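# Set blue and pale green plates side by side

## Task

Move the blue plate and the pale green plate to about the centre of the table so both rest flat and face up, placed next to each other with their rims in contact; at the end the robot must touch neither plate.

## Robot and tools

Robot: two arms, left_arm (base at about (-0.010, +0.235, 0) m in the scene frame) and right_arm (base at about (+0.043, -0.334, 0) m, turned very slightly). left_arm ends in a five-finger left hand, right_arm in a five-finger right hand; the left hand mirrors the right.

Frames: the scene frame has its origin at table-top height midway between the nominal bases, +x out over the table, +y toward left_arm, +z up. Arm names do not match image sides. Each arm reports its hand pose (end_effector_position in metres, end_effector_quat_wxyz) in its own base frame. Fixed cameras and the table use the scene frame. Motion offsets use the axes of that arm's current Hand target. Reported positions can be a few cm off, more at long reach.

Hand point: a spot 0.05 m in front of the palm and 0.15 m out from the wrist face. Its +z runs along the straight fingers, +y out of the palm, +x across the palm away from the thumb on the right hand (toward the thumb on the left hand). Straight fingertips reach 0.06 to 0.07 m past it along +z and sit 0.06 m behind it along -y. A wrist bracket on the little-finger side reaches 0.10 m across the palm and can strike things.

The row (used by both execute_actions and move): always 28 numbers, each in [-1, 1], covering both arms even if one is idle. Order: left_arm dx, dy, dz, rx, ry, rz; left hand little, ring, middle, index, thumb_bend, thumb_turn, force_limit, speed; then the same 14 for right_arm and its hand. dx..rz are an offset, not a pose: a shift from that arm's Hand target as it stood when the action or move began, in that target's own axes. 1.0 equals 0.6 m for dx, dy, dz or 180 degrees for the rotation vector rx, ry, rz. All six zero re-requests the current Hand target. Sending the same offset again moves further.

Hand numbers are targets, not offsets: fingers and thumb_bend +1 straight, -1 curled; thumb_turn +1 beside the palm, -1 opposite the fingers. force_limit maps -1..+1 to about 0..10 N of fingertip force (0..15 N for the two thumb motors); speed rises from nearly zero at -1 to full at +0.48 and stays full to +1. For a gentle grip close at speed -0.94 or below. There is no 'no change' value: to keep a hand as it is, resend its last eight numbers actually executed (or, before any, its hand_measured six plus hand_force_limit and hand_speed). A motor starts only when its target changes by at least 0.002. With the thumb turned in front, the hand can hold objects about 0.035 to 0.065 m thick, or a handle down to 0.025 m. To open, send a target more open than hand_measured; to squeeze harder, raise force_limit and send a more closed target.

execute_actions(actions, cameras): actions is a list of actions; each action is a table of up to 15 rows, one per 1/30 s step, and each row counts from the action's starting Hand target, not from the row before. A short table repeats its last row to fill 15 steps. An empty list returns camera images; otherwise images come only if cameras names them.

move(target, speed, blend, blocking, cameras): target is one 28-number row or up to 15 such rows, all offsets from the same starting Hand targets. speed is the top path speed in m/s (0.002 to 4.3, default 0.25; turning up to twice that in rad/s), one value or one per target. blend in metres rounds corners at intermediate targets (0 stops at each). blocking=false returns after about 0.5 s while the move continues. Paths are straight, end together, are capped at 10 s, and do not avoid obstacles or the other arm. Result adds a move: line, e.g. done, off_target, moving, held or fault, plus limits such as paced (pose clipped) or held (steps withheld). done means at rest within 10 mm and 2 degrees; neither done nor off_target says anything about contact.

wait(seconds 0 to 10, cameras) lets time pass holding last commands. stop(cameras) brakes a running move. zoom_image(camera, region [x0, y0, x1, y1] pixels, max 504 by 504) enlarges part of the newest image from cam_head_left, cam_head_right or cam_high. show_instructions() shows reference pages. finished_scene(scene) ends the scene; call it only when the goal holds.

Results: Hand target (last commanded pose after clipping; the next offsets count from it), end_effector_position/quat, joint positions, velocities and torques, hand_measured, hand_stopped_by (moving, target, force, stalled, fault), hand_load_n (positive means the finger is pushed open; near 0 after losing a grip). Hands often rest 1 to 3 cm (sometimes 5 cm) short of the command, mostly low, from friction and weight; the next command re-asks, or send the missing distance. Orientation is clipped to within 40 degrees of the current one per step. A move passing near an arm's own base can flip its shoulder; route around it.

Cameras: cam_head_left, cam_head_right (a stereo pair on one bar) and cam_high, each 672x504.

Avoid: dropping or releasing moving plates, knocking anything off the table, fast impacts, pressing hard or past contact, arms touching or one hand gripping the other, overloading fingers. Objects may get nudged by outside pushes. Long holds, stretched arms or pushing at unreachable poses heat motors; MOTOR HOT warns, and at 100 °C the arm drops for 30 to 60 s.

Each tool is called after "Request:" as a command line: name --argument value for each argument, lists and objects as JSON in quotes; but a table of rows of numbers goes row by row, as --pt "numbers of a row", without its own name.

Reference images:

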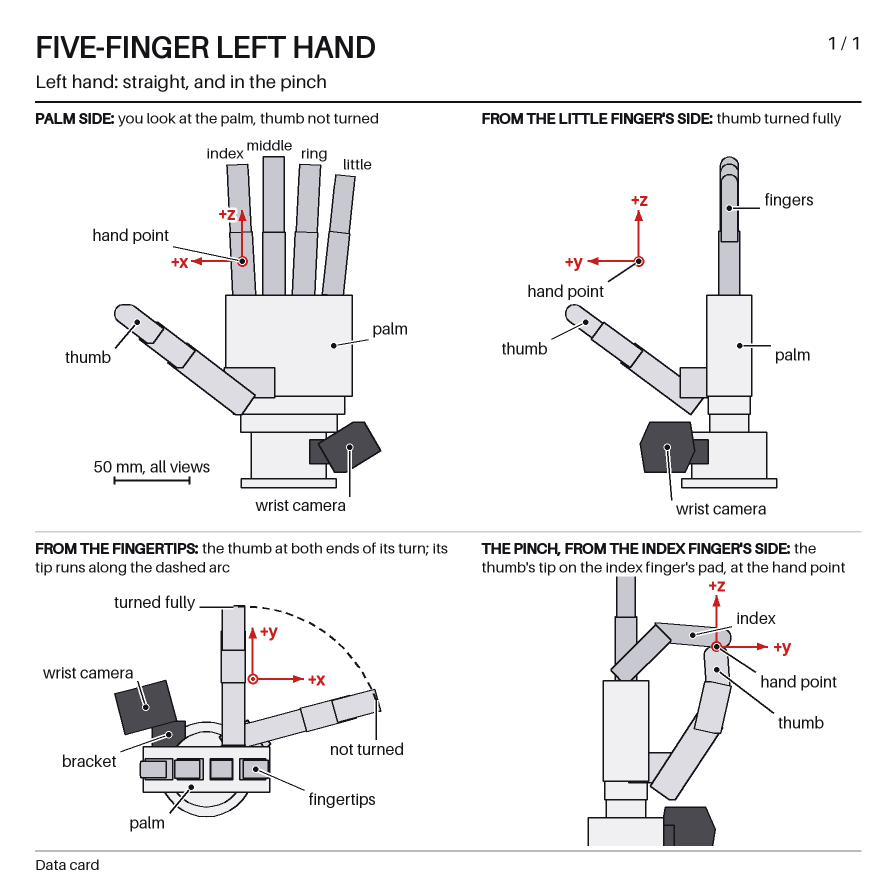

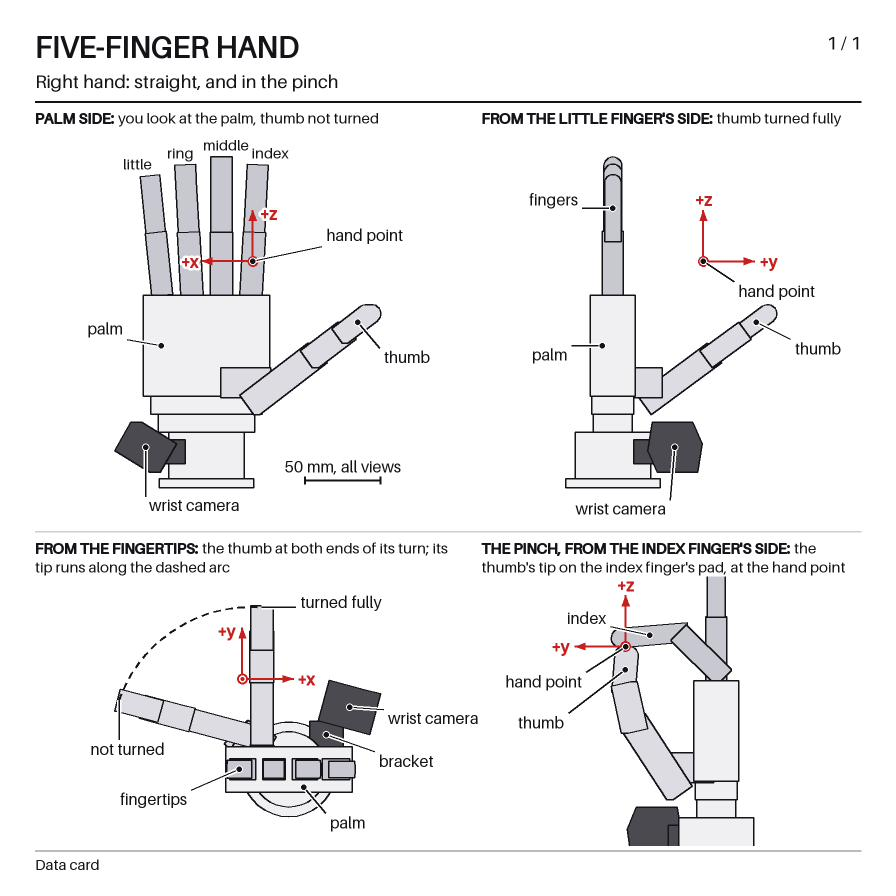

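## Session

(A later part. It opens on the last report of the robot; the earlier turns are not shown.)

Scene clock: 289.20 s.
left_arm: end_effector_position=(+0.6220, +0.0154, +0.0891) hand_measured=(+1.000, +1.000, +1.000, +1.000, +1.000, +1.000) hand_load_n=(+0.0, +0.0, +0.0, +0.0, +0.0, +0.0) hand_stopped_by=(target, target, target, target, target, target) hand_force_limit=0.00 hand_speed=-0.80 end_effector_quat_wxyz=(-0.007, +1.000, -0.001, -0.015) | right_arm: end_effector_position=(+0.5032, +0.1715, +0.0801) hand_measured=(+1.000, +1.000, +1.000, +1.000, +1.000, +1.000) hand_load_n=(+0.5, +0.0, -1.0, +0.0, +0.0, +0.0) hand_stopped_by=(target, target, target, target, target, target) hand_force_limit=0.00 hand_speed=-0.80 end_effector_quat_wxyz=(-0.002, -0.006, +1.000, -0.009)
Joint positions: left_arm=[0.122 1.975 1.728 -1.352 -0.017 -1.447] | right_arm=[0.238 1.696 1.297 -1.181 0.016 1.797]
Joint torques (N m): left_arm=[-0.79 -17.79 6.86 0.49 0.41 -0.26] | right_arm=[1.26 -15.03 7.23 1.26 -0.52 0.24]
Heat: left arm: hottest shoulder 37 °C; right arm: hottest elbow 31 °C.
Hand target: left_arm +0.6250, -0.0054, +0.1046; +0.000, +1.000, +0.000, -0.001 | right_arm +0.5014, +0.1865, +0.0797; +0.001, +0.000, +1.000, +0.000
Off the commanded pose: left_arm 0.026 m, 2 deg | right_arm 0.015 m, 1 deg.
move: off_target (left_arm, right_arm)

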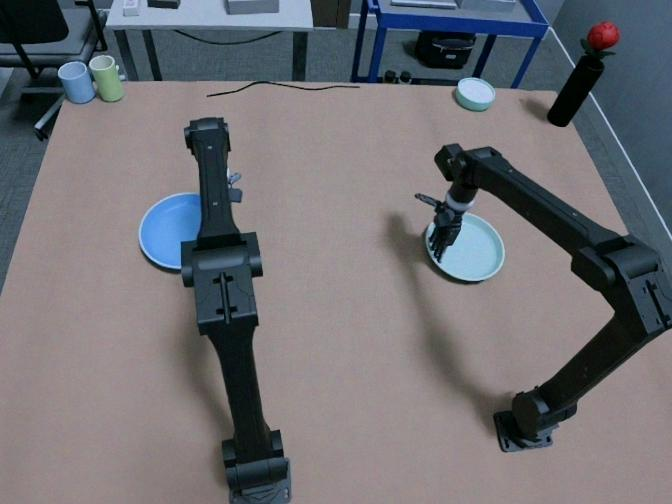

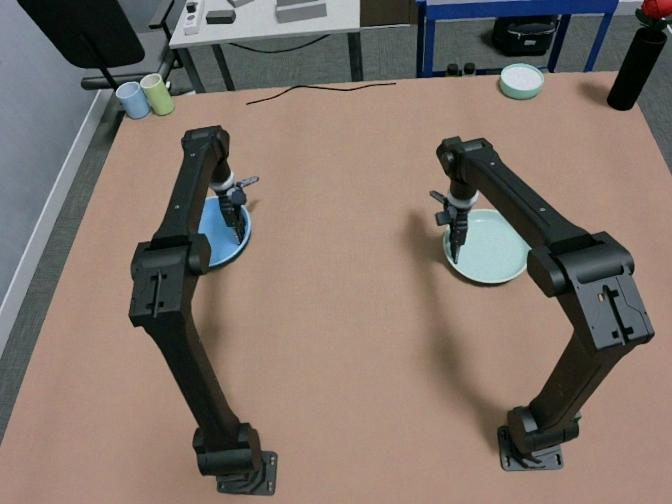

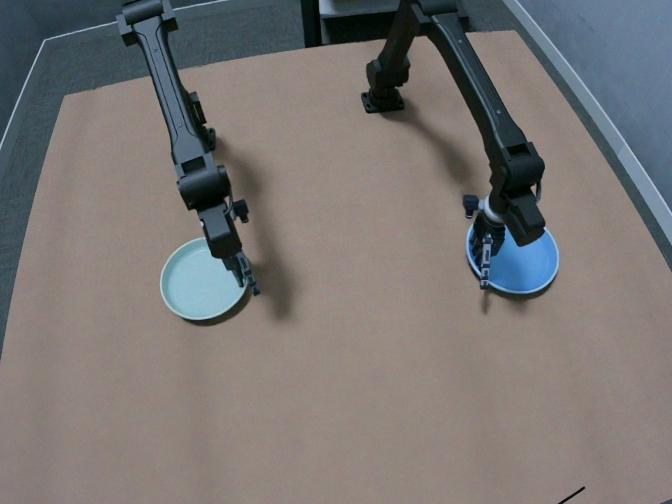

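Request:
move --target '[-0.0833,0.1333,0.0,0,0,0,1,1,1,1,1,1,0,-0.8,0.1283,0.35,0,0,0,0,1,1,1,1,1,1,0,-0.8]' --cameras '["all"]' --speed 0.15

Request:
zoom_image --camera "cam_high" --region '[220, 160, 380, 320]'

Scene clock: 302.40 s.
left_arm: end_effector_position=(+0.5738, -0.0676, +0.0876) hand_measured=(+1.000, +1.000, +1.000, +1.000, +1.000, +1.000) hand_load_n=(+0.5, +0.0, +0.0, +0.0, +0.0, +0.0) hand_stopped_by=(target, target, target, target, target, target) hand_force_limit=0.00 hand_speed=-0.80 end_effector_quat_wxyz=(-0.009, +1.000, -0.002, -0.017) | right_arm: end_effector_position=(+0.4231, +0.3703, +0.0816) hand_measured=(+1.000, +1.000, +1.000, +1.000, +1.000, +1.000) hand_load_n=(+0.0, +0.0, +0.0, +0.5, +0.0, +0.0) hand_stopped_by=(target, target, target, target, target, target) hand_force_limit=0.00 hand_speed=-0.80 end_effector_quat_wxyz=(-0.007, -0.066, +0.998, +0.009)
Joint positions: left_arm=[-0.019 1.844 1.527 -1.287 -0.017 -1.585] | right_arm=[0.646 1.735 1.349 -1.185 -0.022 2.085]
Joint torques (N m): left_arm=[-0.44 -16.15 6.87 0.47 0.43 -0.26] | right_arm=[1.26 -12.69 11.15 0.79 -0.88 0.09]
Heat: left arm: hottest shoulder 36 °C; right arm: hottest elbow 31 °C.
Hand target: left_arm +0.5750, -0.0854, +0.1046; +0.000, +1.000, +0.000, -0.001 | right_arm +0.4242, +0.3964, +0.0796; +0.001, +0.000, +1.000, +0.000
Off the commanded pose: left_arm 0.025 m, 2 deg | right_arm 0.026 m, 8 deg.
joint sent to its limit (right arm) — joint 6 (wrist roll), upper limit. The joint targets are off in position and orientation.
move: off_target (left_arm, right_arm)

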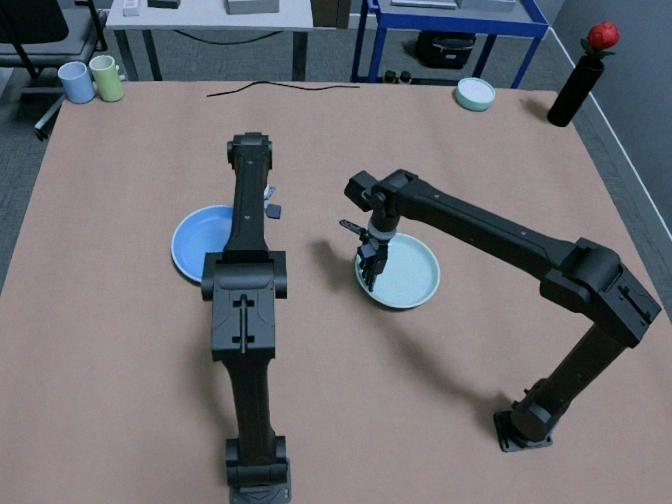

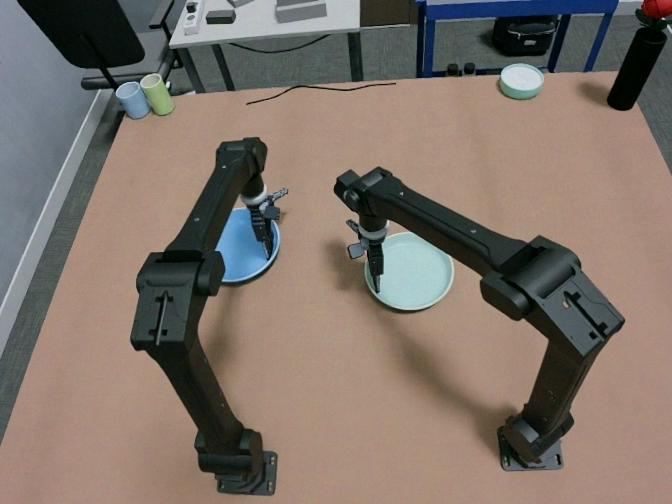

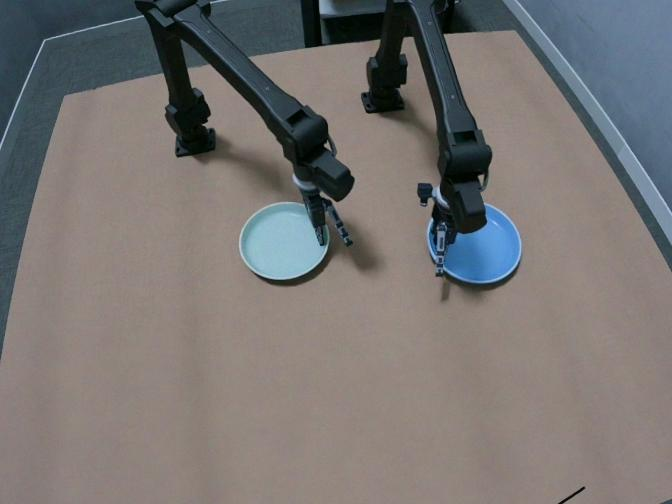

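Scaled by 3.150.

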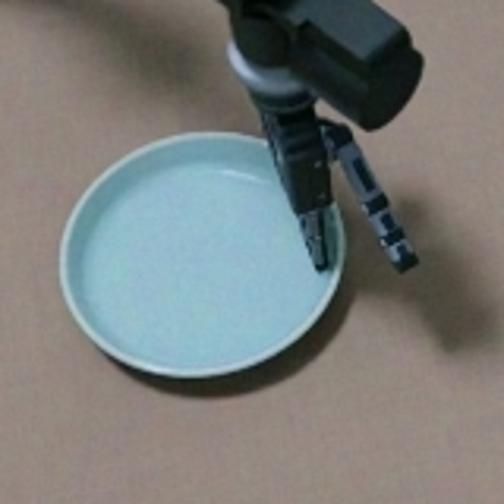

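Request:
move --pt "0 0 0 0 0 0 1 1 1 1 1 1 0 -0.8 0 -0.075 -0.05 0 0 0 1 1 1 1 1 1 0 -0.8" --pt "0 0 0 0 0 0 1 1 1 1 1 1 0 -0.8 0 -0.083 -0.2 0 0 0 1 1 1 1 1 1 0 -0.8" --pt "-0.0833 0.25 0.0 0 0 0 1 1 1 1 1 1 0 -0.8 0.1167 -0.667 -0.283 0 0 0 1 1 1 1 1 1 0 -0.8" --cameras '["all"]' --speed '[0.08,0.2,0.3]' --blend '[0.01,0.01,0]'

Request:
zoom_image --camera "cam_high" --region '[220, 140, 460, 320]'

Scene clock: 331.90 s.
left_arm: end_effector_position=(+0.5220, -0.2183, +0.0865) hand_measured=(+1.000, +1.000, +1.000, +1.000, +1.000, +1.000) hand_load_n=(+0.5, +0.0, +0.0, +0.0, +0.0, +0.0) hand_stopped_by=(target, target, target, target, target, target) hand_force_limit=0.00 hand_speed=-0.80 end_effector_quat_wxyz=(-0.016, +1.000, -0.004, -0.021) | right_arm: end_effector_position=(+0.3531, -0.0019, +0.2405) hand_measured=(+1.000, +1.000, +1.000, +1.000, +1.000, +1.000) hand_load_n=(+0.0, +0.0, +0.0, +0.0, +0.0, +0.0) hand_stopped_by=(target, target, target, target, target, target) hand_force_limit=0.00 hand_speed=-0.80 end_effector_quat_wxyz=(-0.005, +0.006, +1.000, -0.003)
Joint positions: left_arm=[-0.316 1.789 1.447 -1.28 -0.017 -1.88] | right_arm=[-0.184 1.2 1.203 -1.583 0.007 1.398]
Joint torques (N m): left_arm=[-0.03 -15.09 7.35 0.59 0.48 -0.27] | right_arm=[-1.2 -8.29 9.8 0.2 -0.22 -0.24]
Heat: left arm: hottest shoulder 34 °C; right arm: hottest elbow 35 °C.
Hand target: left_arm +0.5250, -0.2354, +0.1047; +0.000, +1.000, +0.000, -0.001 | right_arm +0.3540, -0.0040, +0.2490; +0.001, +0.000, +1.000, +0.000
Off the commanded pose: left_arm 0.025 m, 3 deg | right_arm 0.009 m, 1 deg.
move: off_target (left_arm)

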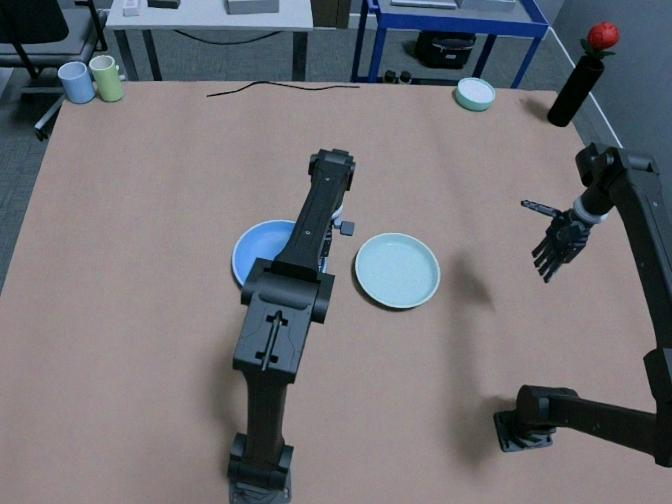

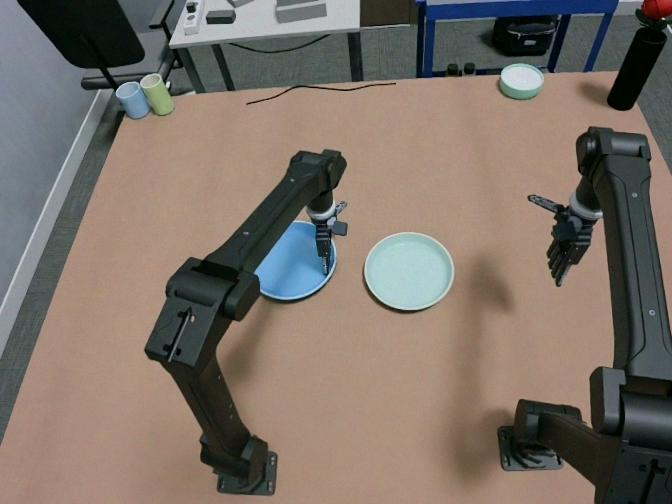

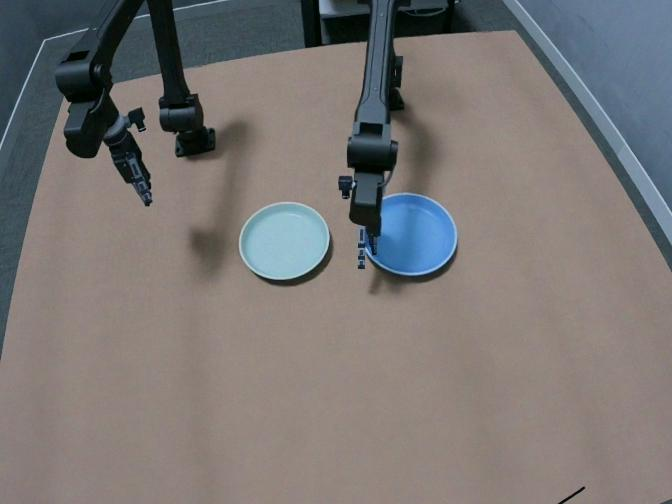

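Scaled by 2.100.

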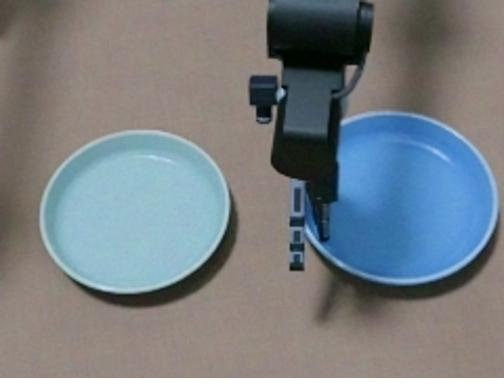

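Request:
move --target '[-0.0583,0.1667,0.0,0,0,0.055,1,1,1,1,1,1,0,-0.8,0,0,0,0,0,0,1,1,1,1,1,1,0,-0.8]' --cameras '["all"]' --speed 0.1

Request:
zoom_image --camera "cam_high" --region '[220, 160, 440, 320]'

Request:
zoom_image --camera "cam_head_right" --region '[260, 200, 460, 340]'

Scene clock: 346.13 s.
left_arm: end_effector_position=(+0.4826, -0.2965, +0.0861) hand_measured=(+1.000, +1.000, +1.000, +1.000, +1.000, +1.000) hand_load_n=(+0.5, +0.0, +0.0, +0.5, +0.0, +0.0) hand_stopped_by=(target, target, target, target, target, target) hand_force_limit=0.00 hand_speed=-0.80 end_effector_quat_wxyz=(-0.022, +0.997, -0.074, -0.018) | right_arm: end_effector_position=(+0.3531, -0.0019, +0.2405) hand_measured=(+1.000, +1.000, +1.000, +1.000, +1.000, +1.000) hand_load_n=(+0.0, +0.0, +0.0, +0.0, +0.0, +0.0) hand_stopped_by=(target, target, target, target, target, target) hand_force_limit=0.00 hand_speed=-0.80 end_effector_quat_wxyz=(-0.005, +0.006, +1.000, -0.003)
Joint positions: left_arm=[-0.476 1.789 1.447 -1.28 -0.026 -1.898] | right_arm=[-0.184 1.2 1.203 -1.583 0.007 1.398]
Joint torques (N m): left_arm=[-2.02 -12.28 11.9 -0.03 0.75 -0.16] | right_arm=[-1.44 -8.18 9.85 0.14 -0.23 -0.27]
Heat: left arm: hottest shoulder 34 °C; right arm: hottest elbow 35 °C.
Hand target: left_arm +0.4901, -0.3354, +0.1047; +0.000, +0.996, -0.086, -0.001 | right_arm +0.3540, -0.0040, +0.2490; +0.001, +0.000, +1.000, +0.000
Off the commanded pose: left_arm 0.044 m, 3 deg | right_arm 0.009 m, 1 deg.
move: off_target (left_arm)

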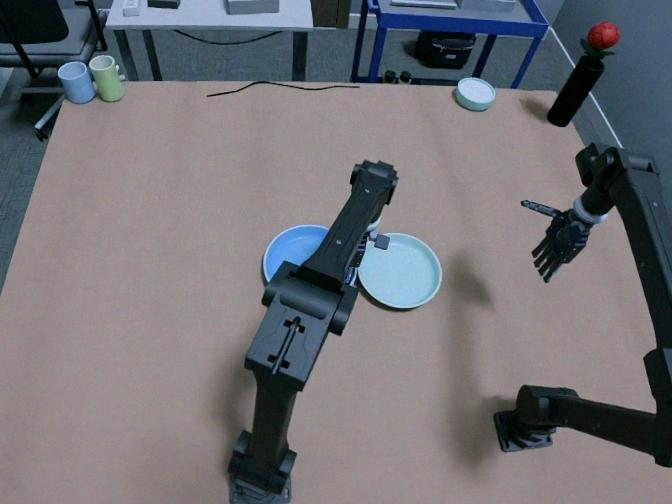

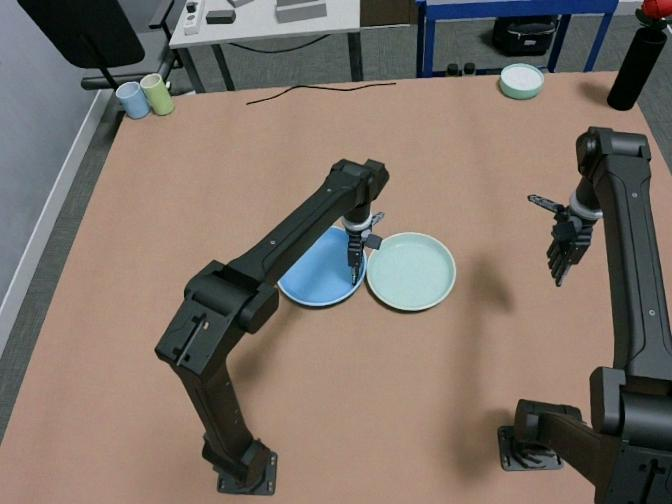

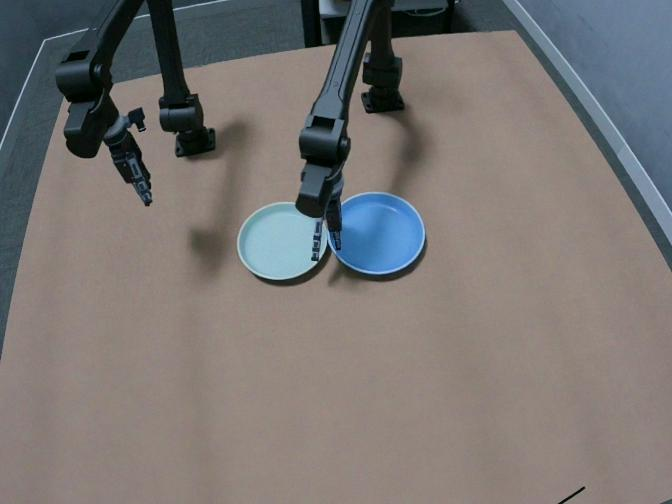

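Scaled by 2.291.

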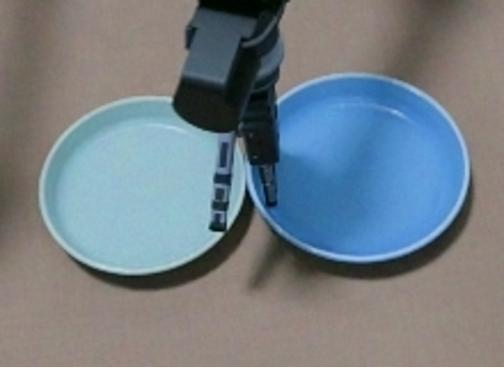

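Scaled by 2.520.

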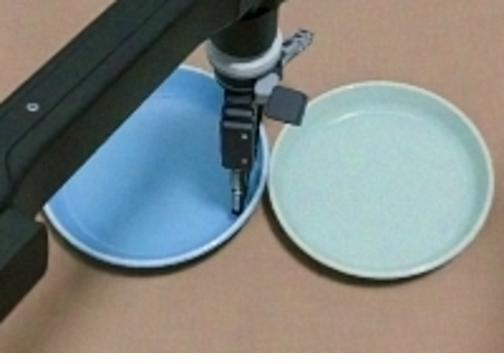

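Request:
move --pt "-0.009 -0.05 -0.17 0 0 0 1 1 1 1 1 1 0 -0.8 0 0 0 0 0 0 1 1 1 1 1 1 0 -0.8" --pt "-0.125 -0.232 -0.333 0 0 0 1 1 1 1 1 1 0 -0.8 0 0 0 0 0 0 1 1 1 1 1 1 0 -0.8" --cameras '["all"]' --speed '[0.1,0.25]' --blend '[0.01,0]'

Request:
zoom_image --camera "cam_high" --region '[280, 180, 380, 280]'

Request:
zoom_image --camera "cam_head_right" --region '[320, 220, 420, 320]'

Scene clock: 365.43 s.
left_arm: end_effector_position=(+0.4389, -0.1873, +0.2873) hand_measured=(+1.000, +1.000, +1.000, +1.000, +1.000, +1.000) hand_load_n=(+0.0, +0.0, +0.0, +0.0, +0.0, +0.0) hand_stopped_by=(target, target, target, target, target, target) hand_force_limit=0.00 hand_speed=-0.80 end_effector_quat_wxyz=(-0.001, +0.997, -0.081, +0.002) | right_arm: end_effector_position=(+0.3531, -0.0019, +0.2405) hand_measured=(+1.000, +1.000, +1.000, +1.000, +1.000, +1.000) hand_load_n=(+0.0, +0.0, +0.0, +0.0, +0.0, +0.0) hand_stopped_by=(target, target, target, target, target, target) hand_force_limit=0.00 hand_speed=-0.80 end_effector_quat_wxyz=(-0.005, +0.006, +1.000, -0.003)
Joint positions: left_arm=[-0.286 1.481 1.59 -1.677 -0.002 -1.694] | right_arm=[-0.184 1.2 1.203 -1.583 0.007 1.398]
Joint torques (N m): left_arm=[2.14 -10.4 9.66 -0.38 0.05 0.16] | right_arm=[-1.49 -8.18 9.83 0.18 -0.23 -0.27]
Heat: left arm: hottest elbow 36 °C; right arm: hottest elbow 36 °C.
Hand target: left_arm +0.4403, -0.1855, +0.3046; +0.000, +0.996, -0.086, -0.001 | right_arm +0.3540, -0.0040, +0.2490; +0.001, +0.000, +1.000, +0.000
Off the commanded pose: left_arm 0.017 m, 1 deg | right_arm 0.009 m, 1 deg.
joint sent to its limit (left arm) — joint 4 (wrist pitch), lower limit. The joint targets are off in position, not in orientation.
move: off_target (left_arm)

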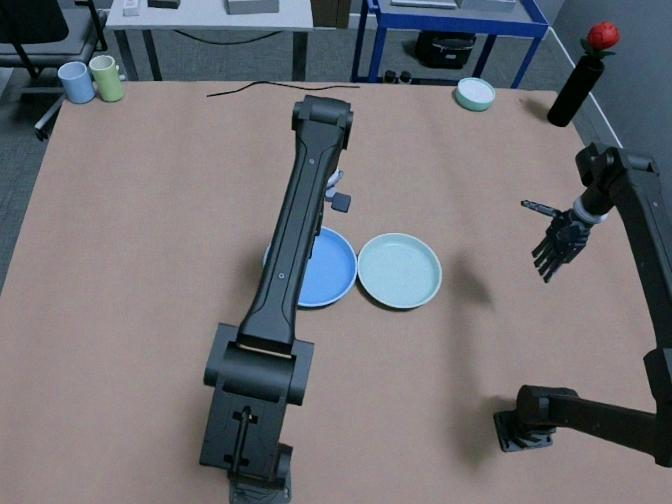

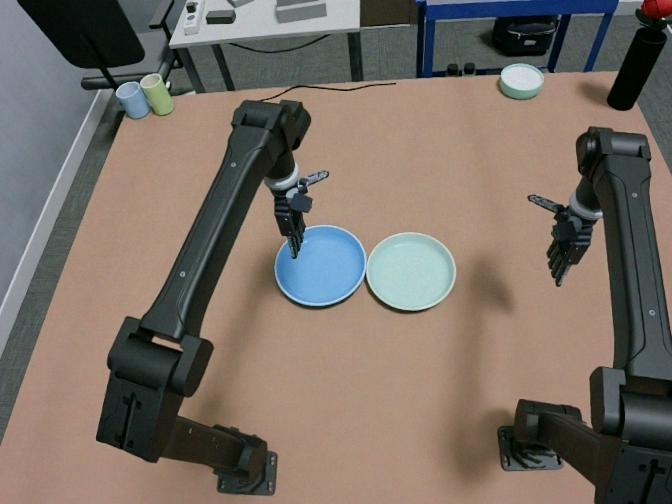

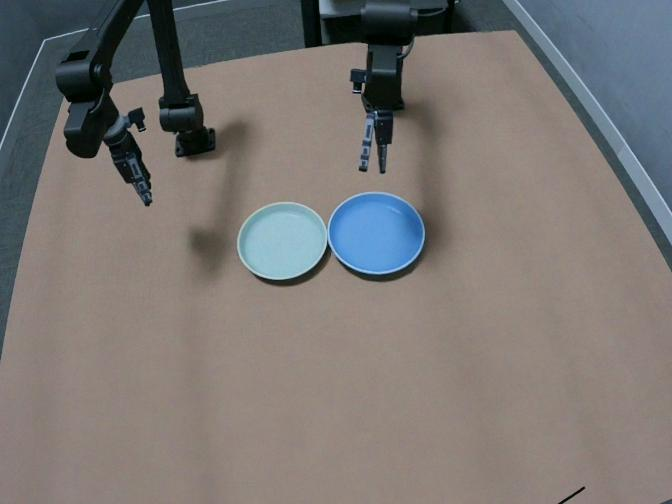

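Scaled by 5.040.

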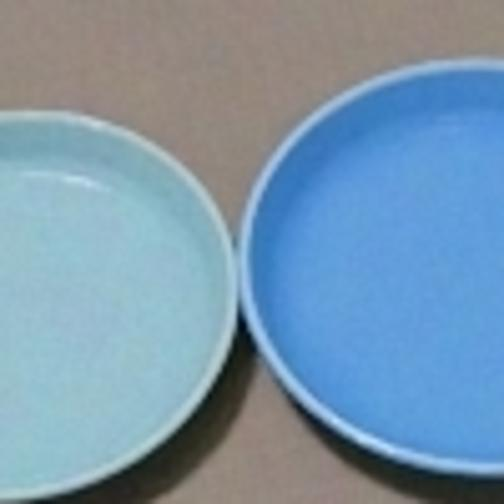

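Scaled by 5.040.

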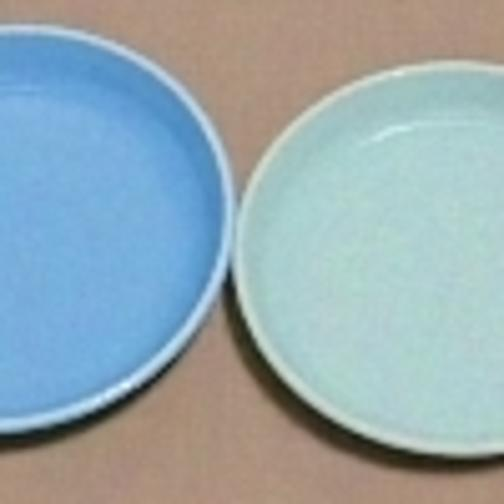

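Touching. Finish.

Request:
finished_scene --scene 1

The scene is finished: the task was done.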